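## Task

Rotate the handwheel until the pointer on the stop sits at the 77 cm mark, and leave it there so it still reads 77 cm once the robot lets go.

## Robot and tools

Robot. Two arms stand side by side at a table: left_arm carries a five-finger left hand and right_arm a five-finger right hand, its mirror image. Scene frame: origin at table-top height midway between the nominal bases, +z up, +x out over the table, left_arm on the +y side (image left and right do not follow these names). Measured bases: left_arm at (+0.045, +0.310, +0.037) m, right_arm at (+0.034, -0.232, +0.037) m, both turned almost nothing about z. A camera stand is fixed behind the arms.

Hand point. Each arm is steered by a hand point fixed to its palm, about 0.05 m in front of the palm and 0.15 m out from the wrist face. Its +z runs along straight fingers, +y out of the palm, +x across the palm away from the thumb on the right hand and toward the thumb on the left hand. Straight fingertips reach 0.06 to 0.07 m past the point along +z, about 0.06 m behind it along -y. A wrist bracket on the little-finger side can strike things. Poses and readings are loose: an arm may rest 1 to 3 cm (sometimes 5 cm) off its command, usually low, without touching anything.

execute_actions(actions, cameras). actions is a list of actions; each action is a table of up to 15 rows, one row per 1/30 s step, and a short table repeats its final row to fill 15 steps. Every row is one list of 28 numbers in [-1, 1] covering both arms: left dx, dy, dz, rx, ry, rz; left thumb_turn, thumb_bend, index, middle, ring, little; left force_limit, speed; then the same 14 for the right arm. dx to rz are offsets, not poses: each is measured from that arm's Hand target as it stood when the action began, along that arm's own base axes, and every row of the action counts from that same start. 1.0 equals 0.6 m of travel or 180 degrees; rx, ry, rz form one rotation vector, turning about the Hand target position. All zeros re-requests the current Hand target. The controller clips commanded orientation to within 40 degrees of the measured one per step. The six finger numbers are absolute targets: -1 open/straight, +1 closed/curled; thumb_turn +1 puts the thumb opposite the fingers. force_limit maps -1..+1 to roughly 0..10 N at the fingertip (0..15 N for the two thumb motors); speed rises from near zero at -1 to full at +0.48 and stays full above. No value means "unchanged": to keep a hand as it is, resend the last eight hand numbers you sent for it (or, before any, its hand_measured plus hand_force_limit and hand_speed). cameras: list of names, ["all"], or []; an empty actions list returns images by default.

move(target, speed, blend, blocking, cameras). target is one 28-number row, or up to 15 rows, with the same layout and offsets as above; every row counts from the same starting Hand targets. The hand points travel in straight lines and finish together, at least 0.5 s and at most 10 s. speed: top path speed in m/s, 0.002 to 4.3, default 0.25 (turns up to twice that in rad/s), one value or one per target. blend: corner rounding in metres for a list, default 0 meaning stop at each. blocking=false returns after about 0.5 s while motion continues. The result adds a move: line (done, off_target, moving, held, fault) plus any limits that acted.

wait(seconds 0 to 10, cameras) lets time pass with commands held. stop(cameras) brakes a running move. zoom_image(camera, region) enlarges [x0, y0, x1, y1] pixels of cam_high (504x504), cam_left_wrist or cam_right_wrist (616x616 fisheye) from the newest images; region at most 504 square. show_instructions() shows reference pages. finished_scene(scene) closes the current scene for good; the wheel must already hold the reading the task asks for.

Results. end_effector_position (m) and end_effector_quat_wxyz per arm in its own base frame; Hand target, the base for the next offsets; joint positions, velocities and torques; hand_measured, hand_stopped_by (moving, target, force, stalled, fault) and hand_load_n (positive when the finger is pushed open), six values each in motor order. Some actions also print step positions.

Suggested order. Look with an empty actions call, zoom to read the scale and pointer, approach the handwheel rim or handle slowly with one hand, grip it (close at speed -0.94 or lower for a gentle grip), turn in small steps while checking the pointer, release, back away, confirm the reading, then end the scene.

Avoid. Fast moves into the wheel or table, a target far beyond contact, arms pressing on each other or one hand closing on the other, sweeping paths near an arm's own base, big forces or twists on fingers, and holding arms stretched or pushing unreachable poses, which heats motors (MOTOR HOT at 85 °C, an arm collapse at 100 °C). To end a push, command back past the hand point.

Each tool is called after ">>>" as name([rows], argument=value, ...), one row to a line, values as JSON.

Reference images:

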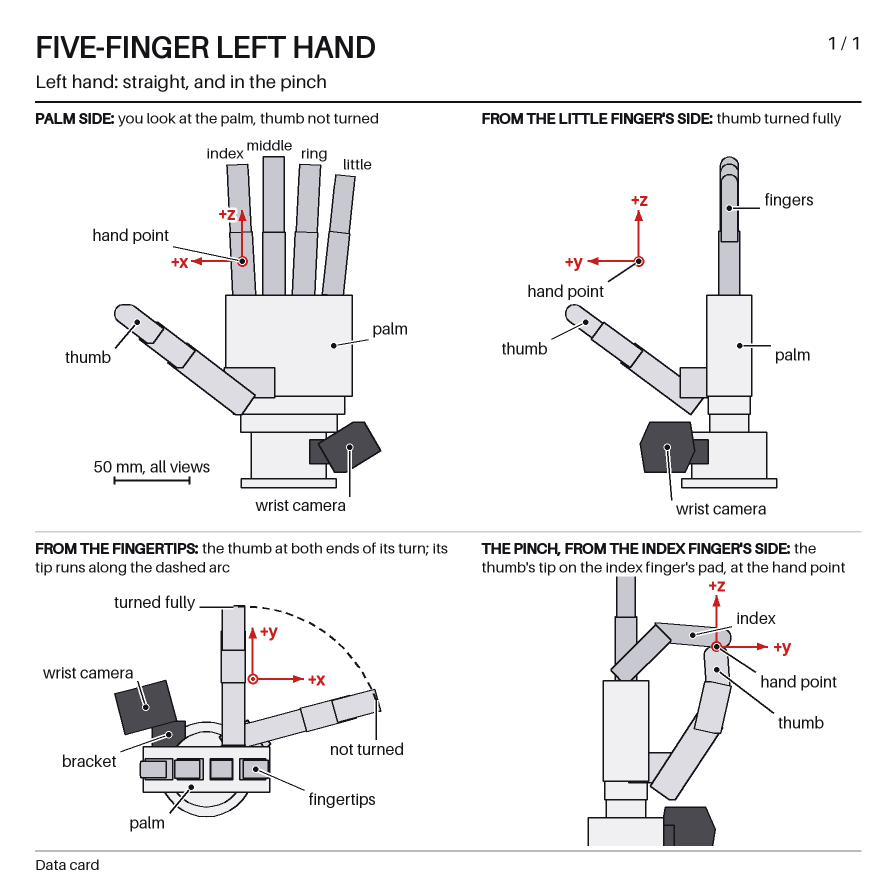

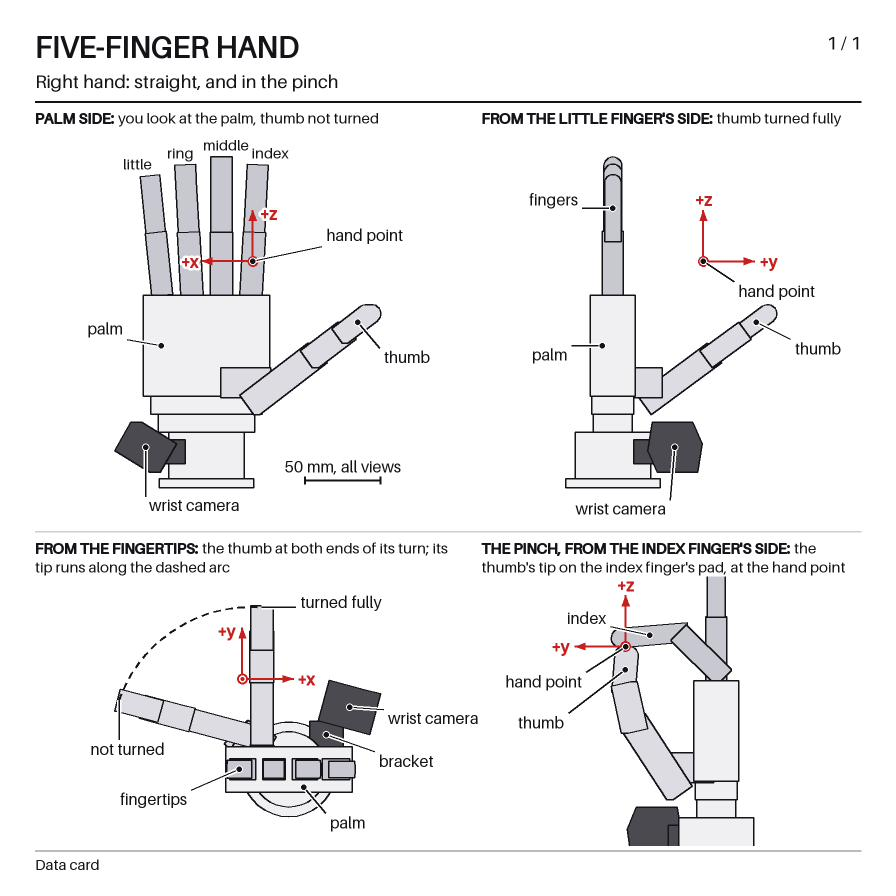

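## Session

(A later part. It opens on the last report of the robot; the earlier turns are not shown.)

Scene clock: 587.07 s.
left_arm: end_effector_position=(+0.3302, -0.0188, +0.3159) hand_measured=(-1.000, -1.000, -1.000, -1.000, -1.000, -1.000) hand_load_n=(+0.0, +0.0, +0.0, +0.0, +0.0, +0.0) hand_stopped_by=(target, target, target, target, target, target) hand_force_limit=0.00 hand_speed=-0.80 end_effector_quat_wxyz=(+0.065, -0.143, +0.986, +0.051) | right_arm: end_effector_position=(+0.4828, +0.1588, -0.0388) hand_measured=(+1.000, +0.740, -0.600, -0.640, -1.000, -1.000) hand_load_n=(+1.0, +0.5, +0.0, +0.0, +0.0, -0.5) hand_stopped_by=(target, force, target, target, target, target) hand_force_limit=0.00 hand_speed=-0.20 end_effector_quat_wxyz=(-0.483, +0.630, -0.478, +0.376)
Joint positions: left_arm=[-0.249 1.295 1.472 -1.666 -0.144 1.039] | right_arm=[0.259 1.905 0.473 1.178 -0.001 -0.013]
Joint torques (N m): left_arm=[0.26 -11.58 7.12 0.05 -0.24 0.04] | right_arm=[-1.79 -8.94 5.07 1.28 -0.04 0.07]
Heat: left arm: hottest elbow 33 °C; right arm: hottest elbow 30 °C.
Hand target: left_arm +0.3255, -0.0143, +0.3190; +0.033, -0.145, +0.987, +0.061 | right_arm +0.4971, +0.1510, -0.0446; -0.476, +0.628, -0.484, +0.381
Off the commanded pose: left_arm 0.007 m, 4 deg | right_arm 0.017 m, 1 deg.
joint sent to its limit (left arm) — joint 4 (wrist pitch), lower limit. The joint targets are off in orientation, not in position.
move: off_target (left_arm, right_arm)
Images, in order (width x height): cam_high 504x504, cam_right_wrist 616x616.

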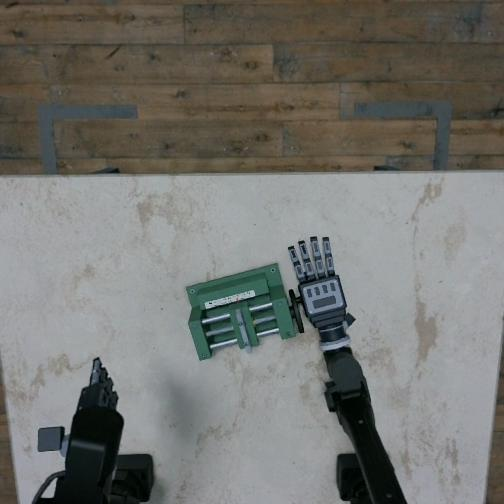

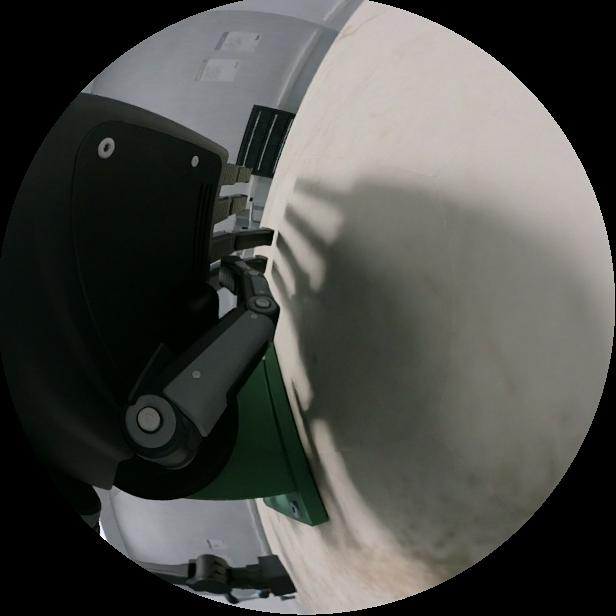

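>>> move([
  [0,0,0,0,0,0,-1,-1,-1,-1,-1,-1,0,-0.8,0.0032,-0.0017,0.0993,0,0,0,1,0.74,-0.6,-0.6,-1,-1,0,-0.2],
  [0,0,0,0,0,0,-1,-1,-1,-1,-1,-1,0,-0.8,-0.0618,-0.0033,0.161,0,0,0,1,0.74,-0.6,-0.6,-1,-1,0,-0.2],
  [0,0,0,0,0,0,-1,-1,-1,-1,-1,-1,0,-0.8,-0.1185,-0.0117,0.0943,0,0,0,1,0.74,-0.6,-0.6,-1,-1,0,-0.2],
  [0,0,0,0,0,0,-1,-1,-1,-1,-1,-1,0,-0.8,-0.1085,-0.0133,0.0043,0,0,0,1,0.74,-0.6,-0.6,-1,-1,0,-0.2],
  [0,0,0,0,0,0,-1,-1,-1,-1,-1,-1,0,-0.8,0,-0.01,0,0,0,0,1,0.74,-0.6,-0.6,-1,-1,0,-0.2],
], cameras=["cam_high","cam_right_wrist"], speed=0.15, blend=[0.01,0.01,0.01,0.005,0])

>>> zoom_image(camera="cam_high", region=[265, 270, 365, 370])

>>> zoom_image(camera="cam_high", region=[225, 285, 255, 305])

Scene clock: 605.10 s.
left_arm: end_effector_position=(+0.3302, -0.0188, +0.3159) hand_measured=(-1.000, -1.000, -1.000, -1.000, -1.000, -1.000) hand_load_n=(+0.0, +0.0, +0.0, +0.0, +0.0, +0.0) hand_stopped_by=(target, target, target, target, target, target) hand_force_limit=0.00 hand_speed=-0.80 end_effector_quat_wxyz=(+0.065, -0.143, +0.986, +0.051) | right_arm: end_effector_position=(+0.4829, +0.1518, -0.0394) hand_measured=(+1.000, +0.740, -0.600, -0.640, -1.000, -1.000) hand_load_n=(+0.5, +1.0, +0.0, -0.5, +0.0, +0.0) hand_stopped_by=(target, force, target, target, target, target) hand_force_limit=0.00 hand_speed=-0.20 end_effector_quat_wxyz=(-0.482, +0.629, -0.481, +0.375)
Joint positions: left_arm=[-0.249 1.295 1.472 -1.666 -0.144 1.039] | right_arm=[0.24 1.906 0.469 1.18 -0.016 -0.012]
Joint torques (N m): left_arm=[0.44 -11.28 6.93 -0.03 -0.26 0.02] | right_arm=[-1.55 -9.05 5.08 1.29 -0.09 0.01]
Heat: left arm: hottest elbow 33 °C; right arm: hottest elbow 30 °C.
Hand target: left_arm +0.3255, -0.0143, +0.3190; +0.033, -0.145, +0.987, +0.061 | right_arm +0.4973, +0.1449, -0.0446; -0.476, +0.627, -0.484, +0.381
Off the commanded pose: left_arm 0.007 m, 4 deg | right_arm 0.017 m, 1 deg.
joint sent to its limit (left arm) — joint 4 (wrist pitch), lower limit. The joint targets are off in orientation, not in position.
move: off_target (left_arm, right_arm)
Images, in order (width x height): cam_high 504x504, cam_right_wrist 616x616.

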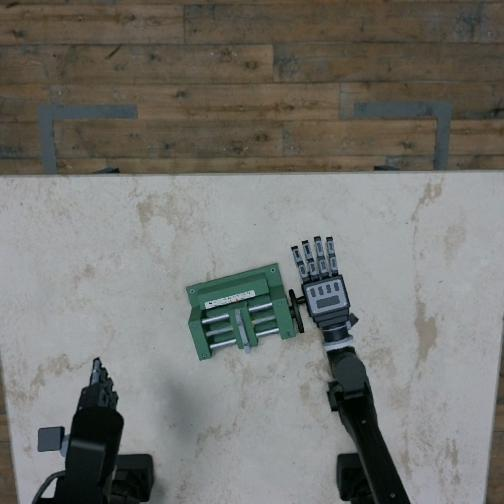

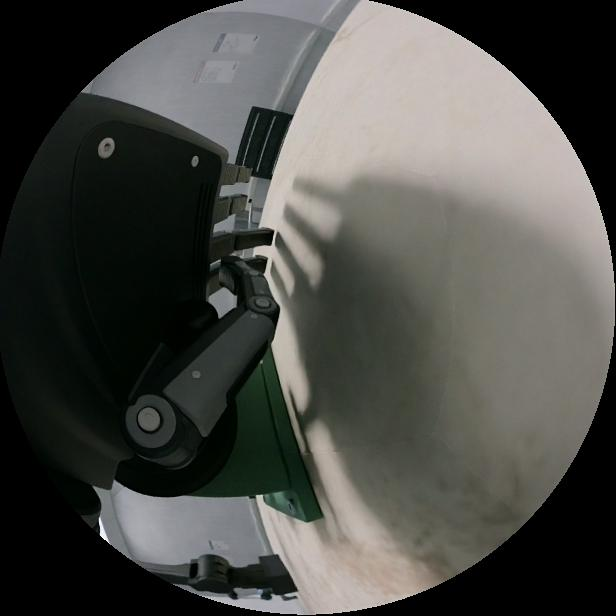

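Scaled by 5.040 from the camera's 504x504 image, which has a finer 720x720 frame.

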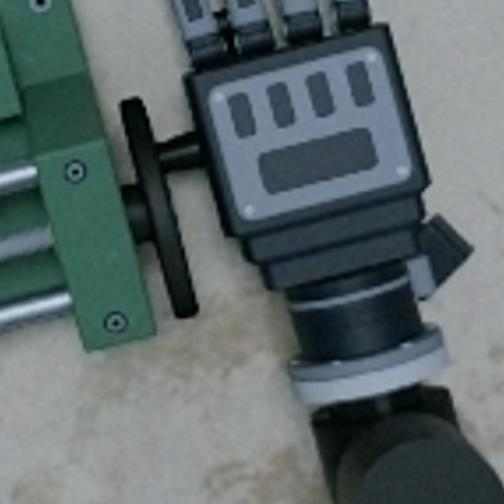

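Scaled by 16.800 from the camera's 504x504 image, which has a finer 720x720 frame.

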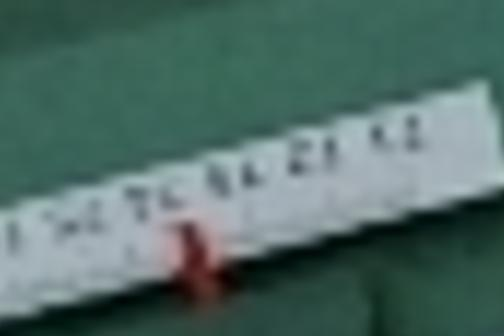

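>>> move([
  [0,0,0,0,0,0,-1,-1,-1,-1,-1,-1,0,-0.8,0.003,0.008,0.1,0,0,0,1,0.74,-0.6,-0.6,-1,-1,0,-0.2],
  [0,0,0,0,0,0,-1,-1,-1,-1,-1,-1,0,-0.8,-0.062,0.007,0.161,0,0,0,1,0.74,-0.6,-0.6,-1,-1,0,-0.2],
  [0,0,0,0,0,0,-1,-1,-1,-1,-1,-1,0,-0.8,-0.119,0,0.094,0,0,0,1,0.74,-0.6,-0.6,-1,-1,0,-0.2],
  [0,0,0,0,0,0,-1,-1,-1,-1,-1,-1,0,-0.8,-0.109,-0.003,0.004,0,0,0,1,0.74,-0.6,-0.6,-1,-1,0,-0.2],
  [0,0,0,0,0,0,-1,-1,-1,-1,-1,-1,0,-0.8,0,0,0,0,0,0,1,0.74,-0.6,-0.6,-1,-1,0,-0.2],
  [0,0,0,0,0,0,-1,-1,-1,-1,-1,-1,0,-0.8,0.003,0.008,0.1,0,0,0,1,0.74,-0.6,-0.6,-1,-1,0,-0.2],
  [0,0,0,0,0,0,-1,-1,-1,-1,-1,-1,0,-0.8,-0.062,0.007,0.161,0,0,0,1,0.74,-0.6,-0.6,-1,-1,0,-0.2],
  [0,0,0,0,0,0,-1,-1,-1,-1,-1,-1,0,-0.8,-0.119,0,0.094,0,0,0,1,0.74,-0.6,-0.6,-1,-1,0,-0.2],
  [0,0,0,0,0,0,-1,-1,-1,-1,-1,-1,0,-0.8,-0.109,-0.003,0.004,0,0,0,1,0.74,-0.6,-0.6,-1,-1,0,-0.2],
  [0,0,0,0,0,0,-1,-1,-1,-1,-1,-1,0,-0.8,0,0,0,0,0,0,1,0.74,-0.6,-0.6,-1,-1,0,-0.2],
  [0,0,0,0,0,0,-1,-1,-1,-1,-1,-1,0,-0.8,0.003,0.008,0.1,0,0,0,1,0.74,-0.6,-0.6,-1,-1,0,-0.2],
  [0,0,0,0,0,0,-1,-1,-1,-1,-1,-1,0,-0.8,-0.062,0.007,0.161,0,0,0,1,0.74,-0.6,-0.6,-1,-1,0,-0.2],
  [0,0,0,0,0,0,-1,-1,-1,-1,-1,-1,0,-0.8,-0.119,0,0.094,0,0,0,1,0.74,-0.6,-0.6,-1,-1,0,-0.2],
  [0,0,0,0,0,0,-1,-1,-1,-1,-1,-1,0,-0.8,-0.109,-0.003,0.004,0,0,0,1,0.74,-0.6,-0.6,-1,-1,0,-0.2],
  [0,0,0,0,0,0,-1,-1,-1,-1,-1,-1,0,-0.8,0,0,0,0,0,0,1,0.74,-0.6,-0.6,-1,-1,0,-0.2],
], cameras=["cam_high"], speed=0.19, blend=[0.01,0.01,0.01,0.006,0.006,0.01,0.01,0.01,0.006,0.006,0.01,0.01,0.01,0.006,0])

>>> zoom_image(camera="cam_high", region=[215, 270, 335, 350])

Scene clock: 648.93 s.
left_arm: end_effector_position=(+0.3302, -0.0188, +0.3159) hand_measured=(-1.000, -1.000, -1.000, -1.000, -1.000, -1.000) hand_load_n=(+0.0, +0.0, +0.0, +0.0, +0.0, +0.0) hand_stopped_by=(target, target, target, target, target, target) hand_force_limit=0.00 hand_speed=-0.80 end_effector_quat_wxyz=(+0.065, -0.143, +0.986, +0.051) | right_arm: end_effector_position=(+0.4827, +0.1517, -0.0396) hand_measured=(+1.000, +0.740, -0.600, -0.640, -1.000, -1.000) hand_load_n=(+0.5, +1.5, +0.0, +0.0, +0.0, +0.0) hand_stopped_by=(target, force, target, target, target, target) hand_force_limit=0.00 hand_speed=-0.20 end_effector_quat_wxyz=(-0.482, +0.629, -0.482, +0.375)
Joint positions: left_arm=[-0.249 1.295 1.472 -1.666 -0.144 1.039] | right_arm=[0.24 1.906 0.469 1.18 -0.016 -0.011]
Joint torques (N m): left_arm=[0.44 -11.63 6.97 -0.14 -0.3 0.06] | right_arm=[-1.61 -9 5.09 1.31 -0.1 0]
Heat: left arm: hottest elbow 33 °C; right arm: hottest elbow 30 °C.
Hand target: left_arm +0.3255, -0.0143, +0.3190; +0.033, -0.145, +0.987, +0.061 | right_arm +0.4971, +0.1450, -0.0447; -0.476, +0.628, -0.484, +0.381
Off the commanded pose: left_arm 0.007 m, 4 deg | right_arm 0.017 m, 1 deg.
joint sent to its limit (left arm) — joint 4 (wrist pitch), lower limit. The joint targets are off in orientation, not in position.
move: off_target (left_arm, right_arm)
Images, in order (width x height): cam_high 504x504.

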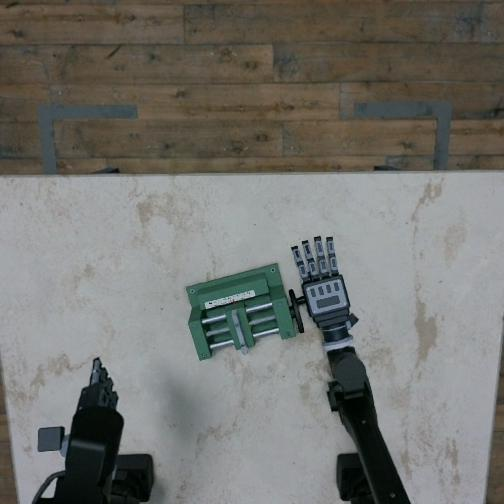

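Scaled by 4.200 from the camera's 504x504 image, which has a finer 720x720 frame.

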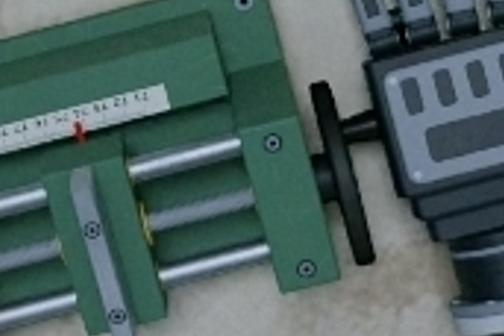

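>>> move([
  [0,0,0,0,0,0,-1,-1,-1,-1,-1,-1,0,-0.8,0.003,0.008,0.1,0,0,0,1,0.74,-0.6,-0.6,-1,-1,0,-0.2],
  [0,0,0,0,0,0,-1,-1,-1,-1,-1,-1,0,-0.8,-0.062,0.007,0.161,0,0,0,1,0.74,-0.6,-0.6,-1,-1,0,-0.2],
  [0,0,0,0,0,0,-1,-1,-1,-1,-1,-1,0,-0.8,-0.119,0,0.094,0,0,0,1,0.74,-0.6,-0.6,-1,-1,0,-0.2],
  [0,0,0,0,0,0,-1,-1,-1,-1,-1,-1,0,-0.8,-0.109,-0.003,0.004,0,0,0,1,0.74,-0.6,-0.6,-1,-1,0,-0.2],
  [0,0,0,0,0,0,-1,-1,-1,-1,-1,-1,0,-0.8,0,0,0,0,0,0,1,0.74,-0.6,-0.6,-1,-1,0,-0.2],
  [0,0,0,0,0,0,-1,-1,-1,-1,-1,-1,0,-0.8,0.003,0.008,0.1,0,0,0,1,0.74,-0.6,-0.6,-1,-1,0,-0.2],
  [0,0,0,0,0,0,-1,-1,-1,-1,-1,-1,0,-0.8,-0.062,0.007,0.161,0,0,0,1,0.74,-0.6,-0.6,-1,-1,0,-0.2],
  [0,0,0,0,0,0,-1,-1,-1,-1,-1,-1,0,-0.8,-0.119,0,0.094,0,0,0,1,0.74,-0.6,-0.6,-1,-1,0,-0.2],
  [0,0,0,0,0,0,-1,-1,-1,-1,-1,-1,0,-0.8,-0.109,-0.003,0.004,0,0,0,1,0.74,-0.6,-0.6,-1,-1,0,-0.2],
  [0,0,0,0,0,0,-1,-1,-1,-1,-1,-1,0,-0.8,0,0,0,0,0,0,1,0.74,-0.6,-0.6,-1,-1,0,-0.2],
  [0,0,0,0,0,0,-1,-1,-1,-1,-1,-1,0,-0.8,0.003,0.008,0.1,0,0,0,1,0.74,-0.6,-0.6,-1,-1,0,-0.2],
  [0,0,0,0,0,0,-1,-1,-1,-1,-1,-1,0,-0.8,-0.062,0.007,0.161,0,0,0,1,0.74,-0.6,-0.6,-1,-1,0,-0.2],
  [0,0,0,0,0,0,-1,-1,-1,-1,-1,-1,0,-0.8,-0.119,0,0.094,0,0,0,1,0.74,-0.6,-0.6,-1,-1,0,-0.2],
  [0,0,0,0,0,0,-1,-1,-1,-1,-1,-1,0,-0.8,-0.109,-0.003,0.004,0,0,0,1,0.74,-0.6,-0.6,-1,-1,0,-0.2],
  [0,0,0,0,0,0,-1,-1,-1,-1,-1,-1,0,-0.8,0,0,0,0,0,0,1,0.74,-0.6,-0.6,-1,-1,0,-0.2],
], cameras=["cam_high"], speed=0.22, blend=[0.01,0.01,0.01,0.006,0.006,0.01,0.01,0.01,0.006,0.006,0.01,0.01,0.01,0.006,0])

>>> zoom_image(camera="cam_high", region=[215, 270, 335, 350])

>>> move([
  [0,0,0,0,0,0,-1,-1,-1,-1,-1,-1,0,-0.8,0.003,0.008,0.1,0,0,0,1,0.74,-0.6,-0.6,-1,-1,0,-0.2],
  [0,0,0,0,0,0,-1,-1,-1,-1,-1,-1,0,-0.8,-0.062,0.007,0.161,0,0,0,1,0.74,-0.6,-0.6,-1,-1,0,-0.2],
  [0,0,0,0,0,0,-1,-1,-1,-1,-1,-1,0,-0.8,-0.119,0,0.094,0,0,0,1,0.74,-0.6,-0.6,-1,-1,0,-0.2],
  [0,0,0,0,0,0,-1,-1,-1,-1,-1,-1,0,-0.8,-0.109,-0.003,0.004,0,0,0,1,0.74,-0.6,-0.6,-1,-1,0,-0.2],
  [0,0,0,0,0,0,-1,-1,-1,-1,-1,-1,0,-0.8,0,0,0,0,0,0,1,0.74,-0.6,-0.6,-1,-1,0,-0.2],
  [0,0,0,0,0,0,-1,-1,-1,-1,-1,-1,0,-0.8,0.003,0.008,0.1,0,0,0,1,0.74,-0.6,-0.6,-1,-1,0,-0.2],
  [0,0,0,0,0,0,-1,-1,-1,-1,-1,-1,0,-0.8,-0.062,0.007,0.161,0,0,0,1,0.74,-0.6,-0.6,-1,-1,0,-0.2],
  [0,0,0,0,0,0,-1,-1,-1,-1,-1,-1,0,-0.8,-0.119,0,0.094,0,0,0,1,0.74,-0.6,-0.6,-1,-1,0,-0.2],
  [0,0,0,0,0,0,-1,-1,-1,-1,-1,-1,0,-0.8,-0.109,-0.003,0.004,0,0,0,1,0.74,-0.6,-0.6,-1,-1,0,-0.2],
  [0,0,0,0,0,0,-1,-1,-1,-1,-1,-1,0,-0.8,0,0,0,0,0,0,1,0.74,-0.6,-0.6,-1,-1,0,-0.2],
  [0,0,0,0,0,0,-1,-1,-1,-1,-1,-1,0,-0.8,0.003,0.008,0.1,0,0,0,1,0.74,-0.6,-0.6,-1,-1,0,-0.2],
  [0,0,0,0,0,0,-1,-1,-1,-1,-1,-1,0,-0.8,-0.062,0.007,0.161,0,0,0,1,0.74,-0.6,-0.6,-1,-1,0,-0.2],
  [0,0,0,0,0,0,-1,-1,-1,-1,-1,-1,0,-0.8,-0.119,0,0.094,0,0,0,1,0.74,-0.6,-0.6,-1,-1,0,-0.2],
  [0,0,0,0,0,0,-1,-1,-1,-1,-1,-1,0,-0.8,-0.109,-0.003,0.004,0,0,0,1,0.74,-0.6,-0.6,-1,-1,0,-0.2],
  [0,0,0,0,0,0,-1,-1,-1,-1,-1,-1,0,-0.8,0,0,0,0,0,0,1,0.74,-0.6,-0.6,-1,-1,0,-0.2],
], cameras=["cam_high"], speed=0.22, blend=[0.01,0.01,0.01,0.006,0.006,0.01,0.01,0.01,0.006,0.006,0.01,0.01,0.01,0.006,0])

>>> zoom_image(camera="cam_high", region=[200, 282, 260, 312])

Scene clock: 712.70 s.
left_arm: end_effector_position=(+0.3302, -0.0188, +0.3159) hand_measured=(-1.000, -1.000, -1.000, -1.000, -1.000, -1.000) hand_load_n=(+0.0, +0.0, +0.0, +0.0, +0.0, +0.0) hand_stopped_by=(target, target, target, target, target, target) hand_force_limit=0.00 hand_speed=-0.80 end_effector_quat_wxyz=(+0.065, -0.143, +0.986, +0.051) | right_arm: end_effector_position=(+0.4827, +0.1514, -0.0397) hand_measured=(+1.000, +0.740, -0.600, -0.640, -1.000, -1.000) hand_load_n=(+0.5, +1.5, +0.0, +0.0, +0.0, +0.0) hand_stopped_by=(target, force, target, target, target, target) hand_force_limit=0.00 hand_speed=-0.20 end_effector_quat_wxyz=(-0.482, +0.629, -0.482, +0.375)
Joint positions: left_arm=[-0.249 1.295 1.472 -1.666 -0.144 1.039] | right_arm=[0.239 1.906 0.469 1.179 -0.016 -0.012]
Joint torques (N m): left_arm=[0.5 -11.52 6.94 -0.02 -0.27 0.07] | right_arm=[-1.55 -9 5.11 1.31 -0.09 0]
Heat: left arm: hottest elbow 33 °C; right arm: hottest elbow 30 °C.
Hand target: left_arm +0.3255, -0.0143, +0.3190; +0.033, -0.145, +0.987, +0.061 | right_arm +0.4971, +0.1449, -0.0447; -0.476, +0.628, -0.484, +0.381
Off the commanded pose: left_arm 0.007 m, 4 deg | right_arm 0.017 m, 1 deg.
joint sent to its limit (left arm) — joint 4 (wrist pitch), lower limit. The joint targets are off in orientation, not in position.
move: off_target (left_arm, right_arm)
Images, in order (width x height): cam_high 504x504.

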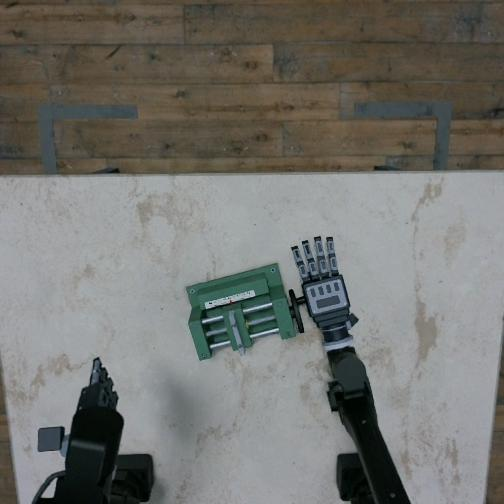

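Scaled by 4.200 from the camera's 504x504 image, which has a finer 720x720 frame.

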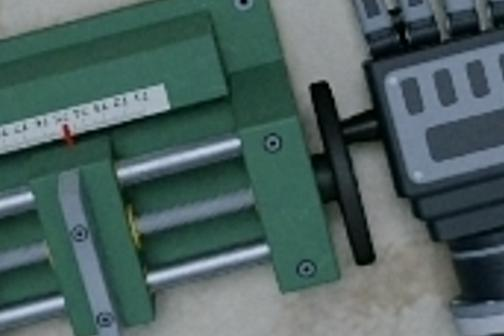

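Scene clock: 717.37 s.
left_arm: end_effector_position=(+0.3302, -0.0188, +0.3159) hand_measured=(-1.000, -1.000, -1.000, -1.000, -1.000, -1.000) hand_load_n=(+0.0, +0.0, +0.0, +0.0, +0.0, +0.0) hand_stopped_by=(target, target, target, target, target, target) hand_force_limit=0.00 hand_speed=-0.80 end_effector_quat_wxyz=(+0.065, -0.143, +0.986, +0.051) | right_arm: end_effector_position=(+0.4827, +0.1514, -0.0397) hand_measured=(+1.000, +0.740, -0.600, -0.640, -1.000, -1.000) hand_load_n=(+0.5, +1.5, +0.0, +0.0, +0.0, +0.0) hand_stopped_by=(target, force, target, target, target, target) hand_force_limit=0.00 hand_speed=-0.20 end_effector_quat_wxyz=(-0.482, +0.629, -0.482, +0.375)
Joint positions: left_arm=[-0.249 1.295 1.472 -1.666 -0.144 1.039] | right_arm=[0.239 1.906 0.469 1.179 -0.016 -0.012]
Joint torques (N m): left_arm=[0.44 -11.28 7.05 -0.1 -0.27 0.07] | right_arm=[-1.55 -9.05 5.09 1.31 -0.09 0.01]
Heat: left arm: hottest elbow 33 °C; right arm: hottest elbow 30 °C.
Hand target: left_arm +0.3255, -0.0143, +0.3190; +0.033, -0.145, +0.987, +0.061 | right_arm +0.4971, +0.1449, -0.0447; -0.476, +0.628, -0.484, +0.381
Off the commanded pose: left_arm 0.007 m, 4 deg | right_arm 0.017 m, 1 deg.
joint sent to its limit (left arm) — joint 4 (wrist pitch), lower limit. The joint targets are off in orientation, not in position.
move: off_target (left_arm, right_arm)
Images, in order (width x height): cam_high 504x504.

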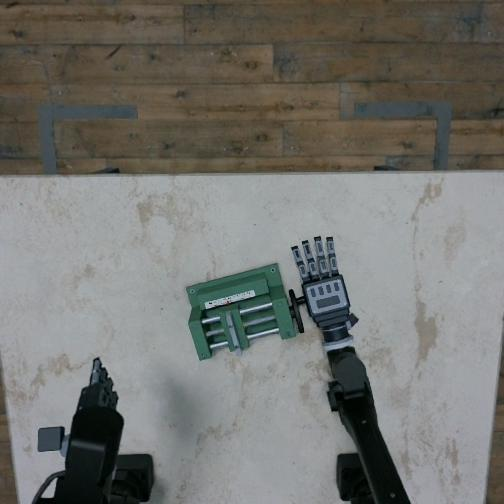

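Scaled by 8.400 from the camera's 504x504 image, which has a finer 720x720 frame.

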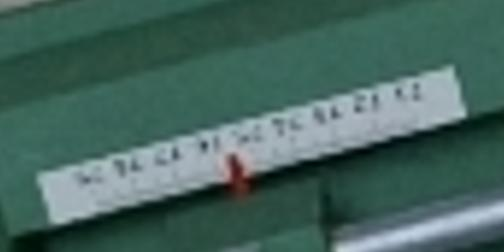

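>>> move([
  [0,0,0,0,0,0,-1,-1,-1,-1,-1,-1,0,-0.8,0.003,0.008,0.1,0,0,0,1,0.74,-0.6,-0.6,-1,-1,0,-0.2],
  [0,0,0,0,0,0,-1,-1,-1,-1,-1,-1,0,-0.8,-0.062,0.007,0.161,0,0,0,1,0.74,-0.6,-0.6,-1,-1,0,-0.2],
  [0,0,0,0,0,0,-1,-1,-1,-1,-1,-1,0,-0.8,-0.119,0,0.094,0,0,0,1,0.74,-0.6,-0.6,-1,-1,0,-0.2],
  [0,0,0,0,0,0,-1,-1,-1,-1,-1,-1,0,-0.8,-0.109,-0.003,0.004,0,0,0,1,0.74,-0.6,-0.6,-1,-1,0,-0.2],
  [0,0,0,0,0,0,-1,-1,-1,-1,-1,-1,0,-0.8,0,0,0,0,0,0,1,0.74,-0.6,-0.6,-1,-1,0,-0.2],
  [0,0,0,0,0,0,-1,-1,-1,-1,-1,-1,0,-0.8,0.003,0.008,0.1,0,0,0,1,0.74,-0.6,-0.6,-1,-1,0,-0.2],
  [0,0,0,0,0,0,-1,-1,-1,-1,-1,-1,0,-0.8,-0.062,0.007,0.161,0,0,0,1,0.74,-0.6,-0.6,-1,-1,0,-0.2],
  [0,0,0,0,0,0,-1,-1,-1,-1,-1,-1,0,-0.8,-0.119,0,0.094,0,0,0,1,0.74,-0.6,-0.6,-1,-1,0,-0.2],
  [0,0,0,0,0,0,-1,-1,-1,-1,-1,-1,0,-0.8,-0.109,-0.003,0.004,0,0,0,1,0.74,-0.6,-0.6,-1,-1,0,-0.2],
  [0,0,0,0,0,0,-1,-1,-1,-1,-1,-1,0,-0.8,0,0,0,0,0,0,1,0.74,-0.6,-0.6,-1,-1,0,-0.2],
  [0,0,0,0,0,0,-1,-1,-1,-1,-1,-1,0,-0.8,0.003,0.008,0.1,0,0,0,1,0.74,-0.6,-0.6,-1,-1,0,-0.2],
  [0,0,0,0,0,0,-1,-1,-1,-1,-1,-1,0,-0.8,-0.062,0.007,0.161,0,0,0,1,0.74,-0.6,-0.6,-1,-1,0,-0.2],
  [0,0,0,0,0,0,-1,-1,-1,-1,-1,-1,0,-0.8,-0.119,0,0.094,0,0,0,1,0.74,-0.6,-0.6,-1,-1,0,-0.2],
  [0,0,0,0,0,0,-1,-1,-1,-1,-1,-1,0,-0.8,-0.109,-0.003,0.004,0,0,0,1,0.74,-0.6,-0.6,-1,-1,0,-0.2],
  [0,0,0,0,0,0,-1,-1,-1,-1,-1,-1,0,-0.8,0,0,0,0,0,0,1,0.74,-0.6,-0.6,-1,-1,0,-0.2],
], cameras=[], speed=0.22, blend=[0.01,0.01,0.01,0.006,0.006,0.01,0.01,0.01,0.006,0.006,0.01,0.01,0.01,0.006,0])

>>> move([
  [0,0,0,0,0,0,-1,-1,-1,-1,-1,-1,0,-0.8,0.003,0.008,0.1,0,0,0,1,0.74,-0.6,-0.6,-1,-1,0,-0.2],
  [0,0,0,0,0,0,-1,-1,-1,-1,-1,-1,0,-0.8,-0.062,0.007,0.161,0,0,0,1,0.74,-0.6,-0.6,-1,-1,0,-0.2],
  [0,0,0,0,0,0,-1,-1,-1,-1,-1,-1,0,-0.8,-0.119,0,0.094,0,0,0,1,0.74,-0.6,-0.6,-1,-1,0,-0.2],
  [0,0,0,0,0,0,-1,-1,-1,-1,-1,-1,0,-0.8,-0.109,-0.003,0.004,0,0,0,1,0.74,-0.6,-0.6,-1,-1,0,-0.2],
  [0,0,0,0,0,0,-1,-1,-1,-1,-1,-1,0,-0.8,0,0,0,0,0,0,1,0.74,-0.6,-0.6,-1,-1,0,-0.2],
  [0,0,0,0,0,0,-1,-1,-1,-1,-1,-1,0,-0.8,0.003,0.008,0.1,0,0,0,1,0.74,-0.6,-0.6,-1,-1,0,-0.2],
  [0,0,0,0,0,0,-1,-1,-1,-1,-1,-1,0,-0.8,-0.062,0.007,0.161,0,0,0,1,0.74,-0.6,-0.6,-1,-1,0,-0.2],
  [0,0,0,0,0,0,-1,-1,-1,-1,-1,-1,0,-0.8,-0.119,0,0.094,0,0,0,1,0.74,-0.6,-0.6,-1,-1,0,-0.2],
  [0,0,0,0,0,0,-1,-1,-1,-1,-1,-1,0,-0.8,-0.109,-0.003,0.004,0,0,0,1,0.74,-0.6,-0.6,-1,-1,0,-0.2],
  [0,0,0,0,0,0,-1,-1,-1,-1,-1,-1,0,-0.8,0,0,0,0,0,0,1,0.74,-0.6,-0.6,-1,-1,0,-0.2],
  [0,0,0,0,0,0,-1,-1,-1,-1,-1,-1,0,-0.8,0.003,0.008,0.1,0,0,0,1,0.74,-0.6,-0.6,-1,-1,0,-0.2],
  [0,0,0,0,0,0,-1,-1,-1,-1,-1,-1,0,-0.8,-0.062,0.007,0.161,0,0,0,1,0.74,-0.6,-0.6,-1,-1,0,-0.2],
  [0,0,0,0,0,0,-1,-1,-1,-1,-1,-1,0,-0.8,-0.119,0,0.094,0,0,0,1,0.74,-0.6,-0.6,-1,-1,0,-0.2],
  [0,0,0,0,0,0,-1,-1,-1,-1,-1,-1,0,-0.8,-0.109,-0.003,0.004,0,0,0,1,0.74,-0.6,-0.6,-1,-1,0,-0.2],
  [0,0,0,0,0,0,-1,-1,-1,-1,-1,-1,0,-0.8,0,0,0,0,0,0,1,0.74,-0.6,-0.6,-1,-1,0,-0.2],
], cameras=["cam_high"], speed=0.22, blend=[0.01,0.01,0.01,0.006,0.006,0.01,0.01,0.01,0.006,0.006,0.01,0.01,0.01,0.006,0])

>>> zoom_image(camera="cam_high", region=[200, 290, 230, 310])

>>> zoom_image(camera="cam_high", region=[200, 282, 260, 312])

Scene clock: 776.67 s.
left_arm: end_effector_position=(+0.3302, -0.0188, +0.3159) hand_measured=(-1.000, -1.000, -1.000, -1.000, -1.000, -1.000) hand_load_n=(+0.0, +0.0, +0.0, +0.0, +0.0, +0.0) hand_stopped_by=(target, target, target, target, target, target) hand_force_limit=0.00 hand_speed=-0.80 end_effector_quat_wxyz=(+0.065, -0.143, +0.986, +0.051) | right_arm: end_effector_position=(+0.4827, +0.1514, -0.0397) hand_measured=(+1.000, +0.740, -0.600, -0.640, -1.000, -1.000) hand_load_n=(+0.5, +1.5, +0.0, +0.0, +0.0, +0.0) hand_stopped_by=(target, force, target, target, target, target) hand_force_limit=0.00 hand_speed=-0.20 end_effector_quat_wxyz=(-0.482, +0.629, -0.482, +0.375)
Joint positions: left_arm=[-0.249 1.295 1.472 -1.666 -0.144 1.039] | right_arm=[0.239 1.906 0.469 1.179 -0.016 -0.012]
Joint torques (N m): left_arm=[0.32 -11.69 7.01 0.03 -0.24 0.07] | right_arm=[-1.61 -9 5.11 1.32 -0.1 0.01]
Heat: left arm: hottest elbow 33 °C; right arm: hottest elbow 30 °C.
Hand target: left_arm +0.3255, -0.0143, +0.3190; +0.033, -0.145, +0.987, +0.061 | right_arm +0.4971, +0.1449, -0.0447; -0.476, +0.628, -0.484, +0.381
Off the commanded pose: left_arm 0.007 m, 4 deg | right_arm 0.017 m, 1 deg.
joint sent to its limit (left arm) — joint 4 (wrist pitch), lower limit. The joint targets are off in orientation, not in position.
move: off_target (left_arm, right_arm)
No camera images: "cameras" was empty.

Scene clock: 781.37 s.
left_arm: end_effector_position=(+0.3302, -0.0188, +0.3159) hand_measured=(-1.000, -1.000, -1.000, -1.000, -1.000, -1.000) hand_load_n=(+0.0, +0.0, +0.0, +0.0, -0.5, +0.0) hand_stopped_by=(target, target, target, target, target, target) hand_force_limit=0.00 hand_speed=-0.80 end_effector_quat_wxyz=(+0.065, -0.143, +0.986, +0.051) | right_arm: end_effector_position=(+0.4827, +0.1514, -0.0397) hand_measured=(+1.000, +0.740, -0.600, -0.640, -1.000, -1.000) hand_load_n=(+0.5, +1.5, +0.0, +0.0, -0.5, +0.0) hand_stopped_by=(target, force, target, target, target, target) hand_force_limit=0.00 hand_speed=-0.20 end_effector_quat_wxyz=(-0.482, +0.629, -0.482, +0.375)
Joint positions: left_arm=[-0.249 1.295 1.472 -1.666 -0.144 1.039] | right_arm=[0.239 1.906 0.469 1.179 -0.016 -0.012]
Joint torques (N m): left_arm=[0.38 -11.28 6.97 0.01 -0.25 0.06] | right_arm=[-1.49 -9 5.09 1.31 -0.09 0]
Heat: left arm: hottest elbow 33 °C; right arm: hottest elbow 30 °C.
Hand target: left_arm +0.3255, -0.0143, +0.3190; +0.033, -0.145, +0.987, +0.061 | right_arm +0.4972, +0.1449, -0.0447; -0.476, +0.628, -0.484, +0.381
Off the commanded pose: left_arm 0.007 m, 4 deg | right_arm 0.017 m, 1 deg.
joint sent to its limit (left arm) — joint 4 (wrist pitch), lower limit. The joint targets are off in orientation, not in position.
move: off_target (left_arm, right_arm)
Images, in order (width x height): cam_high 504x504.

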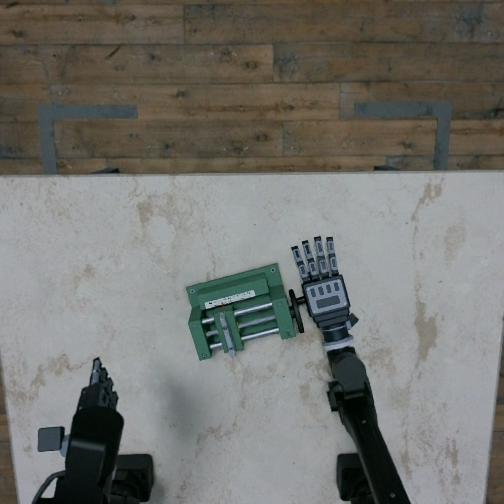

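Scaled by 16.800 from the camera's 504x504 image, which has a finer 720x720 frame.

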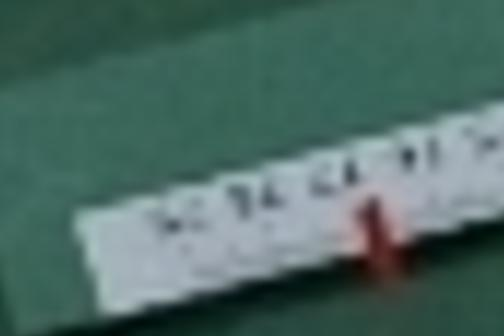

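Scaled by 8.400 from the camera's 504x504 image, which has a finer 720x720 frame.

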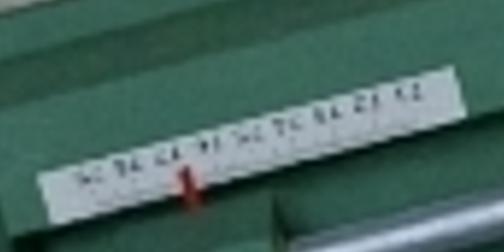

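>>> move([
  [0,0,0,0,0,0,-1,-1,-1,-1,-1,-1,0,-0.8,0.003,0.008,0.1,0,0,0,1,0.74,-0.6,-0.6,-1,-1,0,-0.2],
  [0,0,0,0,0,0,-1,-1,-1,-1,-1,-1,0,-0.8,-0.062,0.007,0.161,0,0,0,1,0.74,-0.6,-0.6,-1,-1,0,-0.2],
  [0,0,0,0,0,0,-1,-1,-1,-1,-1,-1,0,-0.8,-0.119,0,0.094,0,0,0,1,0.74,-0.6,-0.6,-1,-1,0,-0.2],
  [0,0,0,0,0,0,-1,-1,-1,-1,-1,-1,0,-0.8,-0.109,-0.003,0.004,0,0,0,1,0.74,-0.6,-0.6,-1,-1,0,-0.2],
  [0,0,0,0,0,0,-1,-1,-1,-1,-1,-1,0,-0.8,0,0,0,0,0,0,1,0.74,-0.6,-0.6,-1,-1,0,-0.2],
  [0,0,0,0,0,0,-1,-1,-1,-1,-1,-1,0,-0.8,0.003,0.008,0.1,0,0,0,1,0.74,-0.6,-0.6,-1,-1,0,-0.2],
  [0,0,0,0,0,0,-1,-1,-1,-1,-1,-1,0,-0.8,-0.062,0.007,0.161,0,0,0,1,0.74,-0.6,-0.6,-1,-1,0,-0.2],
  [0,0,0,0,0,0,-1,-1,-1,-1,-1,-1,0,-0.8,-0.115,0,0.094,0,0,0,1,0.74,-0.6,-0.6,-1,-1,0,-0.2],
], cameras=["all"], speed=0.2, blend=[0.01,0.01,0.01,0.006,0.006,0.01,0.01,0])

>>> zoom_image(camera="cam_high", region=[200, 290, 230, 310])

>>> zoom_image(camera="cam_high", region=[265, 270, 365, 370])

Scene clock: 809.57 s.
left_arm: end_effector_position=(+0.3302, -0.0188, +0.3159) hand_measured=(-1.000, -1.000, -1.000, -1.000, -1.000, -1.000) hand_load_n=(+0.0, -0.5, +0.0, +0.0, +0.0, +0.0) hand_stopped_by=(target, target, target, target, target, target) hand_force_limit=0.00 hand_speed=-0.80 end_effector_quat_wxyz=(+0.065, -0.143, +0.986, +0.051) | right_arm: end_effector_position=(+0.4396, +0.1399, +0.0275) hand_measured=(+1.000, +0.740, -0.600, -0.640, -1.000, -1.000) hand_load_n=(+0.0, +0.5, +0.0, +0.0, +0.0, +0.0) hand_stopped_by=(target, force, target, target, target, target) hand_force_limit=0.00 hand_speed=-0.20 end_effector_quat_wxyz=(-0.483, +0.616, -0.482, +0.393)
Joint positions: left_arm=[-0.249 1.295 1.472 -1.666 -0.144 1.039] | right_arm=[0.258 1.572 0.326 1.02 0.034 -0.012]
Joint torques (N m): left_arm=[0.32 -11.28 7.08 -0.08 -0.26 0.05] | right_arm=[1.55 -5.36 2.97 2.22 -0.04 0.14]
Heat: left arm: hottest elbow 33 °C; right arm: hottest elbow 30 °C.
Hand target: left_arm +0.3255, -0.0143, +0.3190; +0.033, -0.145, +0.987, +0.061 | right_arm +0.4282, +0.1451, +0.0118; -0.476, +0.628, -0.484, +0.381
Off the commanded pose: left_arm 0.007 m, 4 deg | right_arm 0.020 m, 2 deg.
joint sent to its limit (left arm) — joint 4 (wrist pitch), lower limit. The joint targets are off in orientation, not in position.
move: off_target (left_arm, right_arm)

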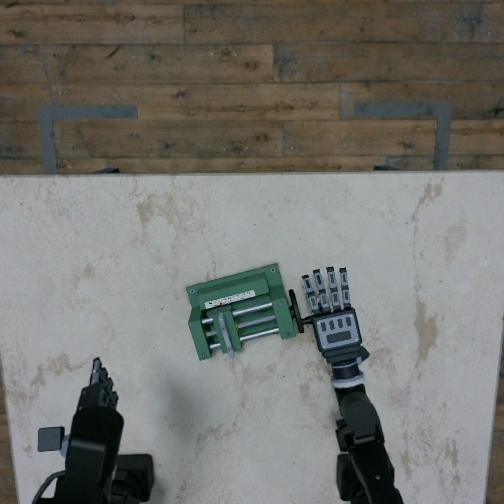

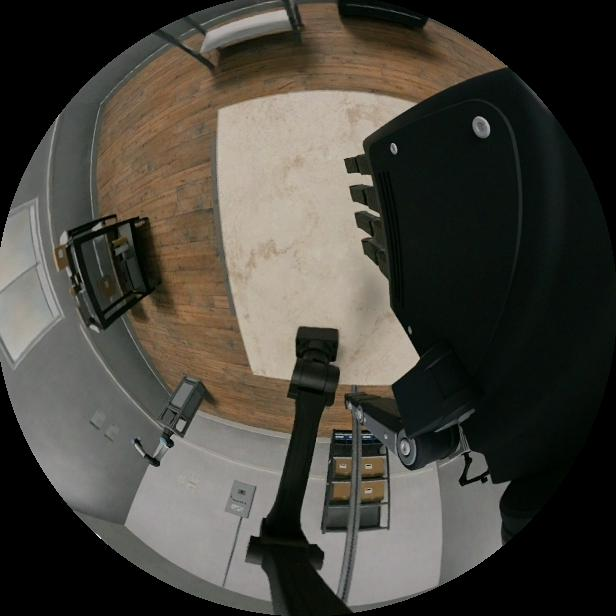

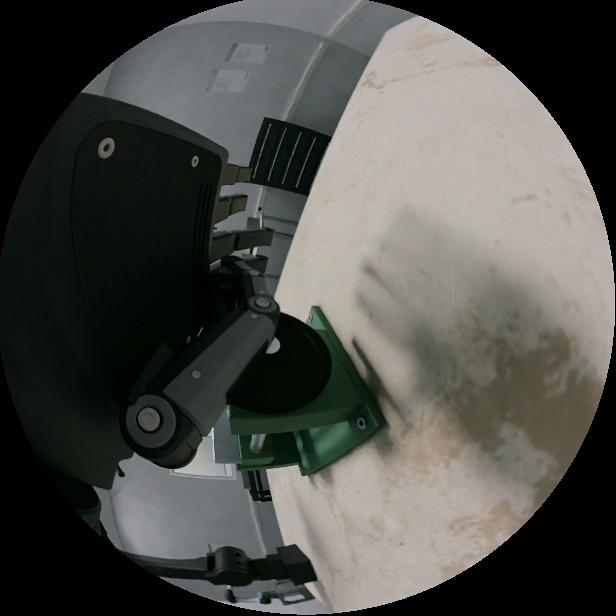

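Scaled by 16.800 from the camera's 504x504 image, which has a finer 720x720 frame.

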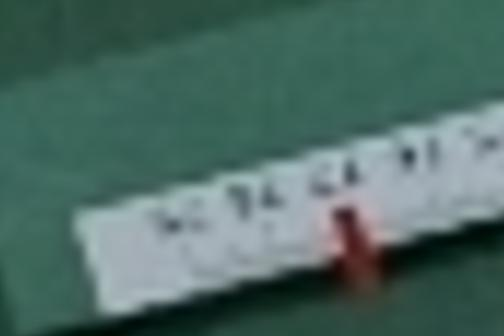

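Scaled by 5.040 from the camera's 504x504 image, which has a finer 720x720 frame.

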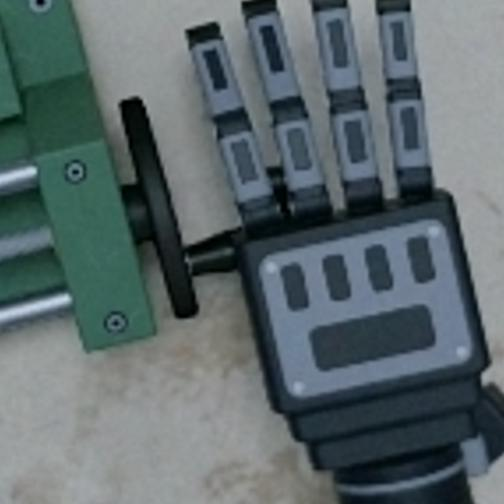

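>>> move([
  [0.124,-0.11,-0.08,-0.1211,-0.0692,0.9009,-1,-1,-1,-1,-1,-1,0,-0.8,0.01,0,0.015,0,0,0,1,0.74,-0.6,-0.6,-1,-1,0,-0.2],
  [0.2153,-0.1927,-0.2817,-0.1211,-0.0692,0.9009,-1,-1,-1,-1,-1,-1,0,-0.8,0.01,0,0.015,0,0,0,1,0.74,-0.6,-0.6,-1,-1,0,-0.2],
], cameras=["all"], speed=[0.7,0.3], blend=[0.02,0])

>>> zoom_image(camera="cam_left_wrist", region=[140, 200, 260, 320])

Scene clock: 864.80 s.
left_arm: end_effector_position=(+0.4488, -0.1264, +0.1478) hand_measured=(-1.000, -1.000, -1.000, -1.000, -1.000, -1.000) hand_load_n=(+0.0, -0.5, +0.0, +0.0, +0.0, +0.0) hand_stopped_by=(target, target, target, target, target, target) hand_force_limit=0.00 hand_speed=-0.80 end_effector_quat_wxyz=(-0.001, +0.996, -0.001, +0.092) | right_arm: end_effector_position=(+0.4366, +0.1391, +0.0212) hand_measured=(+1.000, +0.740, -0.600, -0.640, -1.000, -1.000) hand_load_n=(+0.0, +0.0, +0.0, +0.0, -0.5, +0.0) hand_stopped_by=(target, force, target, target, target, target) hand_force_limit=0.00 hand_speed=-0.20 end_effector_quat_wxyz=(-0.475, +0.622, -0.487, +0.387)
Joint positions: left_arm=[-0.17 1.361 1.071 -1.099 -0.032 -1.737] | right_arm=[0.258 1.572 0.326 0.995 0.034 -0.012]
Joint torques (N m): left_arm=[-0.73 -10.99 7.69 1.02 -0.15 -0.09] | right_arm=[1.14 -8.23 4.23 1.2 -0.21 0.13]
Heat: left arm: hottest elbow 33 °C; right arm: hottest elbow 29 °C.
Hand target: left_arm +0.4547, -0.1300, +0.1498; +0.000, +0.995, +0.000, +0.100 | right_arm +0.4342, +0.1451, +0.0208; -0.476, +0.628, -0.484, +0.381
Off the commanded pose: left_arm 0.007 m, 1 deg | right_arm 0.006 m, 1 deg.
move: done

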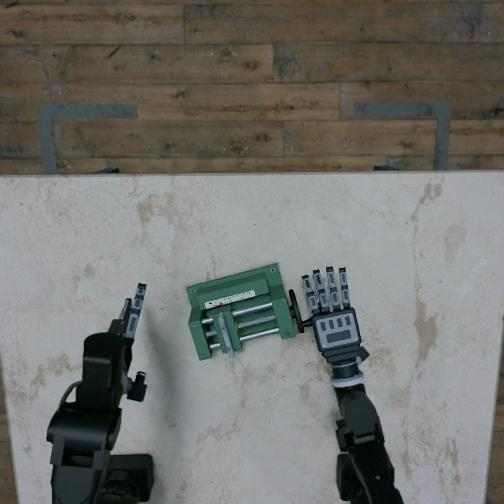

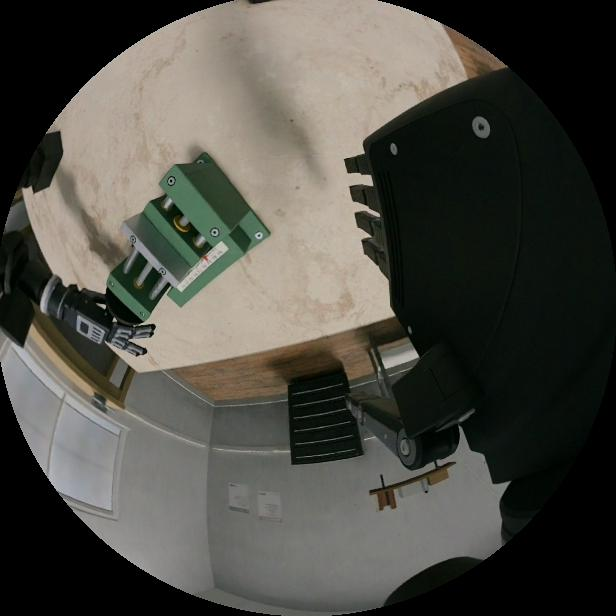

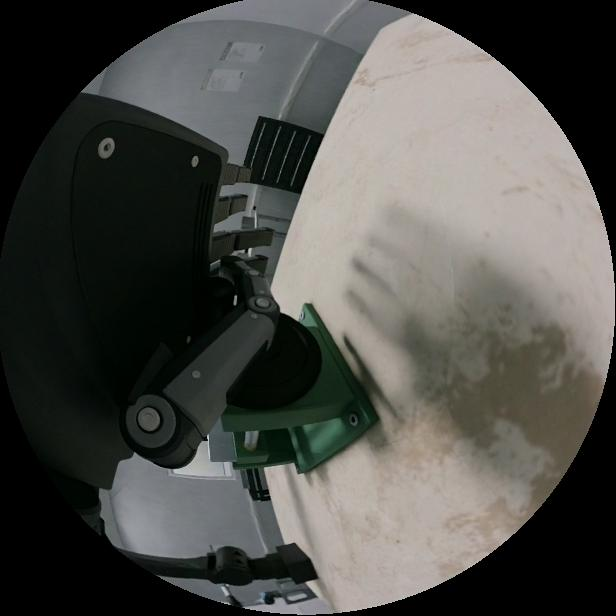

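Scaled by 4.200 from the camera's 616x616 image, which has a finer 880x880 frame.

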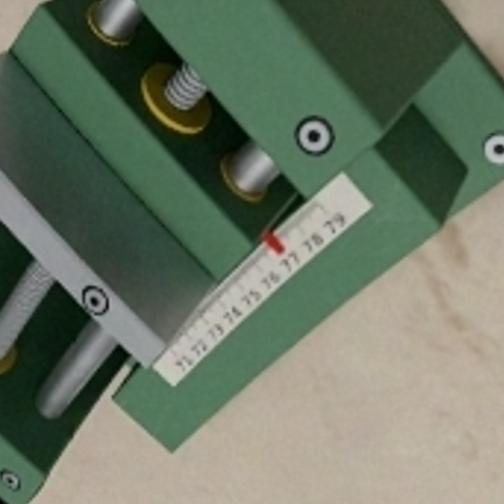

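>>> zoom_image(camera="cam_left_wrist", region=[190, 240, 232, 276])

>>> zoom_image(camera="cam_high", region=[205, 292, 229, 308])

Scaled by 12.000 from the camera's 616x616 image, which has a finer 880x880 frame.

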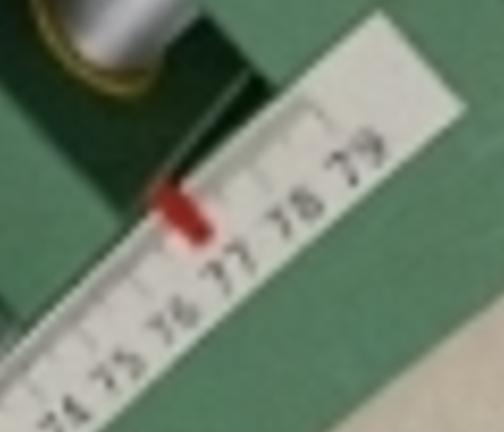

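Scaled by 21.000 from the camera's 504x504 image, which has a finer 720x720 frame.

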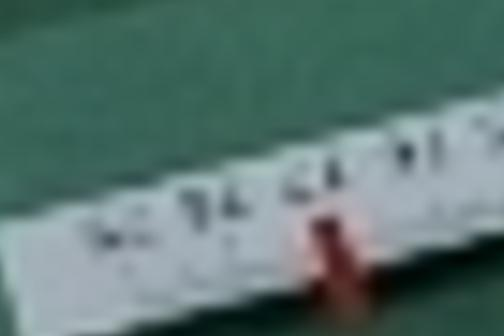

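>>> move([
  [0,0,0,0,0,0,-1,-1,-1,-1,-1,-1,0,-0.8,-0.0137,0,-0.018,0,0,0,1,0.74,-0.6,-0.6,-1,-1,0,-0.2],
  [0,0,0,0,0,0,-1,-1,-1,-1,-1,-1,0,-0.8,-0.007,0,-0.072,0,0,0,1,0.74,-0.6,-0.6,-1,-1,0,-0.2],
], cameras=["all"], speed=0.12, blend=[0.004,0])

>>> zoom_image(camera="cam_left_wrist", region=[190, 240, 232, 276])

>>> zoom_image(camera="cam_high", region=[205, 292, 229, 308])

>>> zoom_image(camera="cam_high", region=[265, 270, 365, 370])

Scene clock: 907.77 s.
left_arm: end_effector_position=(+0.4488, -0.1264, +0.1478) hand_measured=(-1.000, -1.000, -1.000, -1.000, -1.000, -1.000) hand_load_n=(+0.0, +0.0, +0.0, +0.0, +0.5, +0.0) hand_stopped_by=(target, target, target, target, target, target) hand_force_limit=0.00 hand_speed=-0.80 end_effector_quat_wxyz=(-0.001, +0.996, +0.000, +0.092) | right_arm: end_effector_position=(+0.4330, +0.1396, -0.0195) hand_measured=(+1.000, +0.740, -0.600, -0.640, -1.000, -1.000) hand_load_n=(+0.0, +0.0, +0.0, +0.0, +0.0, +0.0) hand_stopped_by=(target, force, target, target, target, target) hand_force_limit=0.00 hand_speed=-0.20 end_effector_quat_wxyz=(-0.472, +0.626, -0.488, +0.384)
Joint positions: left_arm=[-0.17 1.361 1.071 -1.099 -0.032 -1.738] | right_arm=[0.261 1.771 0.322 1.188 0.034 -0.012]
Joint torques (N m): left_arm=[-0.73 -11.05 7.73 1.03 -0.16 -0.12] | right_arm=[1.2 -7.47 2.47 2.67 -0.08 0.14]
Heat: left arm: hottest elbow 36 °C; right arm: hottest shoulder 29 °C.
Hand target: left_arm +0.4547, -0.1300, +0.1499; +0.000, +0.995, +0.000, +0.100 | right_arm +0.4298, +0.1450, -0.0226; -0.476, +0.628, -0.484, +0.381
Off the commanded pose: left_arm 0.007 m, 1 deg | right_arm 0.007 m, 1 deg.
move: done

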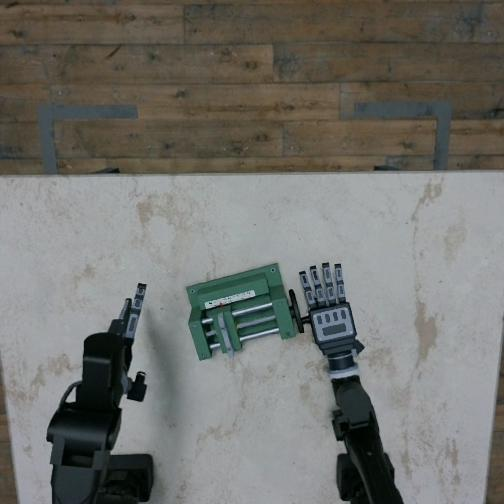

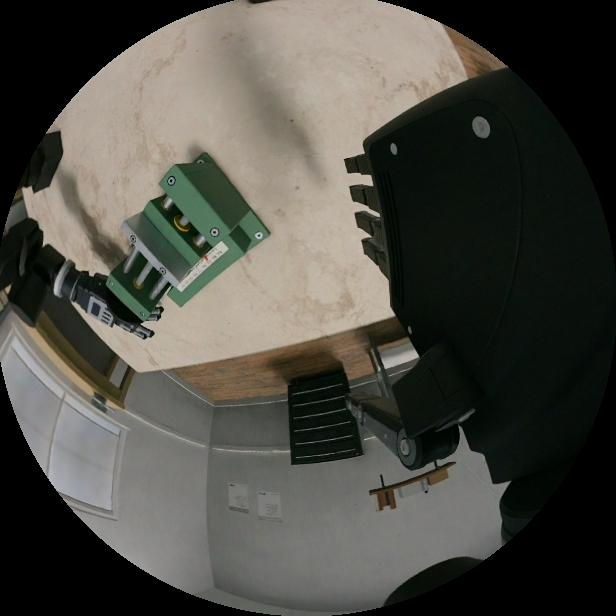

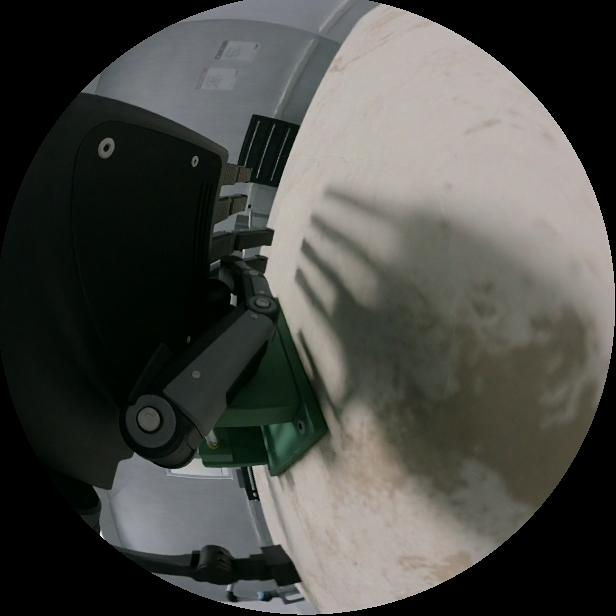

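Scaled by 12.000 from the camera's 616x616 image, which has a finer 880x880 frame.

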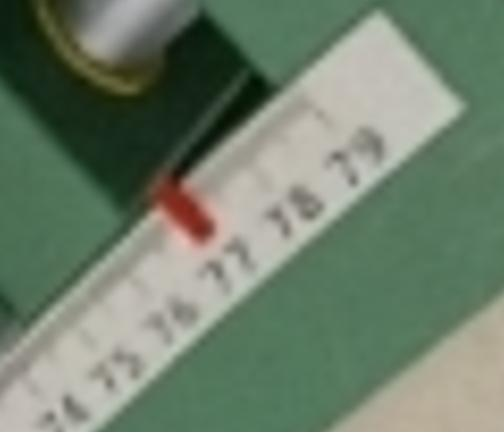

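Scaled by 21.000 from the camera's 504x504 image, which has a finer 720x720 frame.

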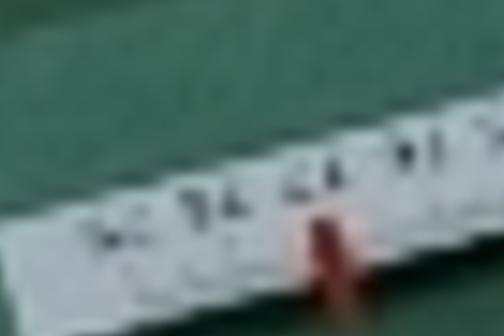

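Scaled by 5.040 from the camera's 504x504 image, which has a finer 720x720 frame.

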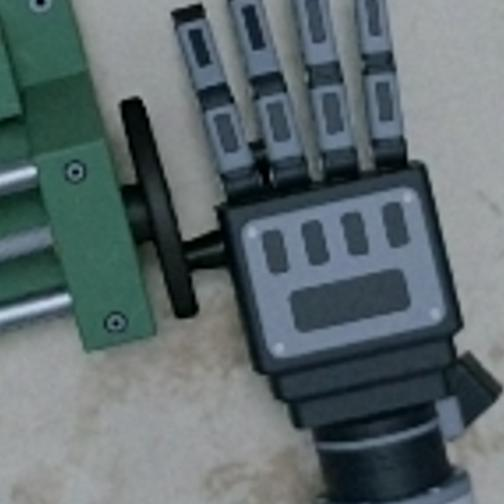

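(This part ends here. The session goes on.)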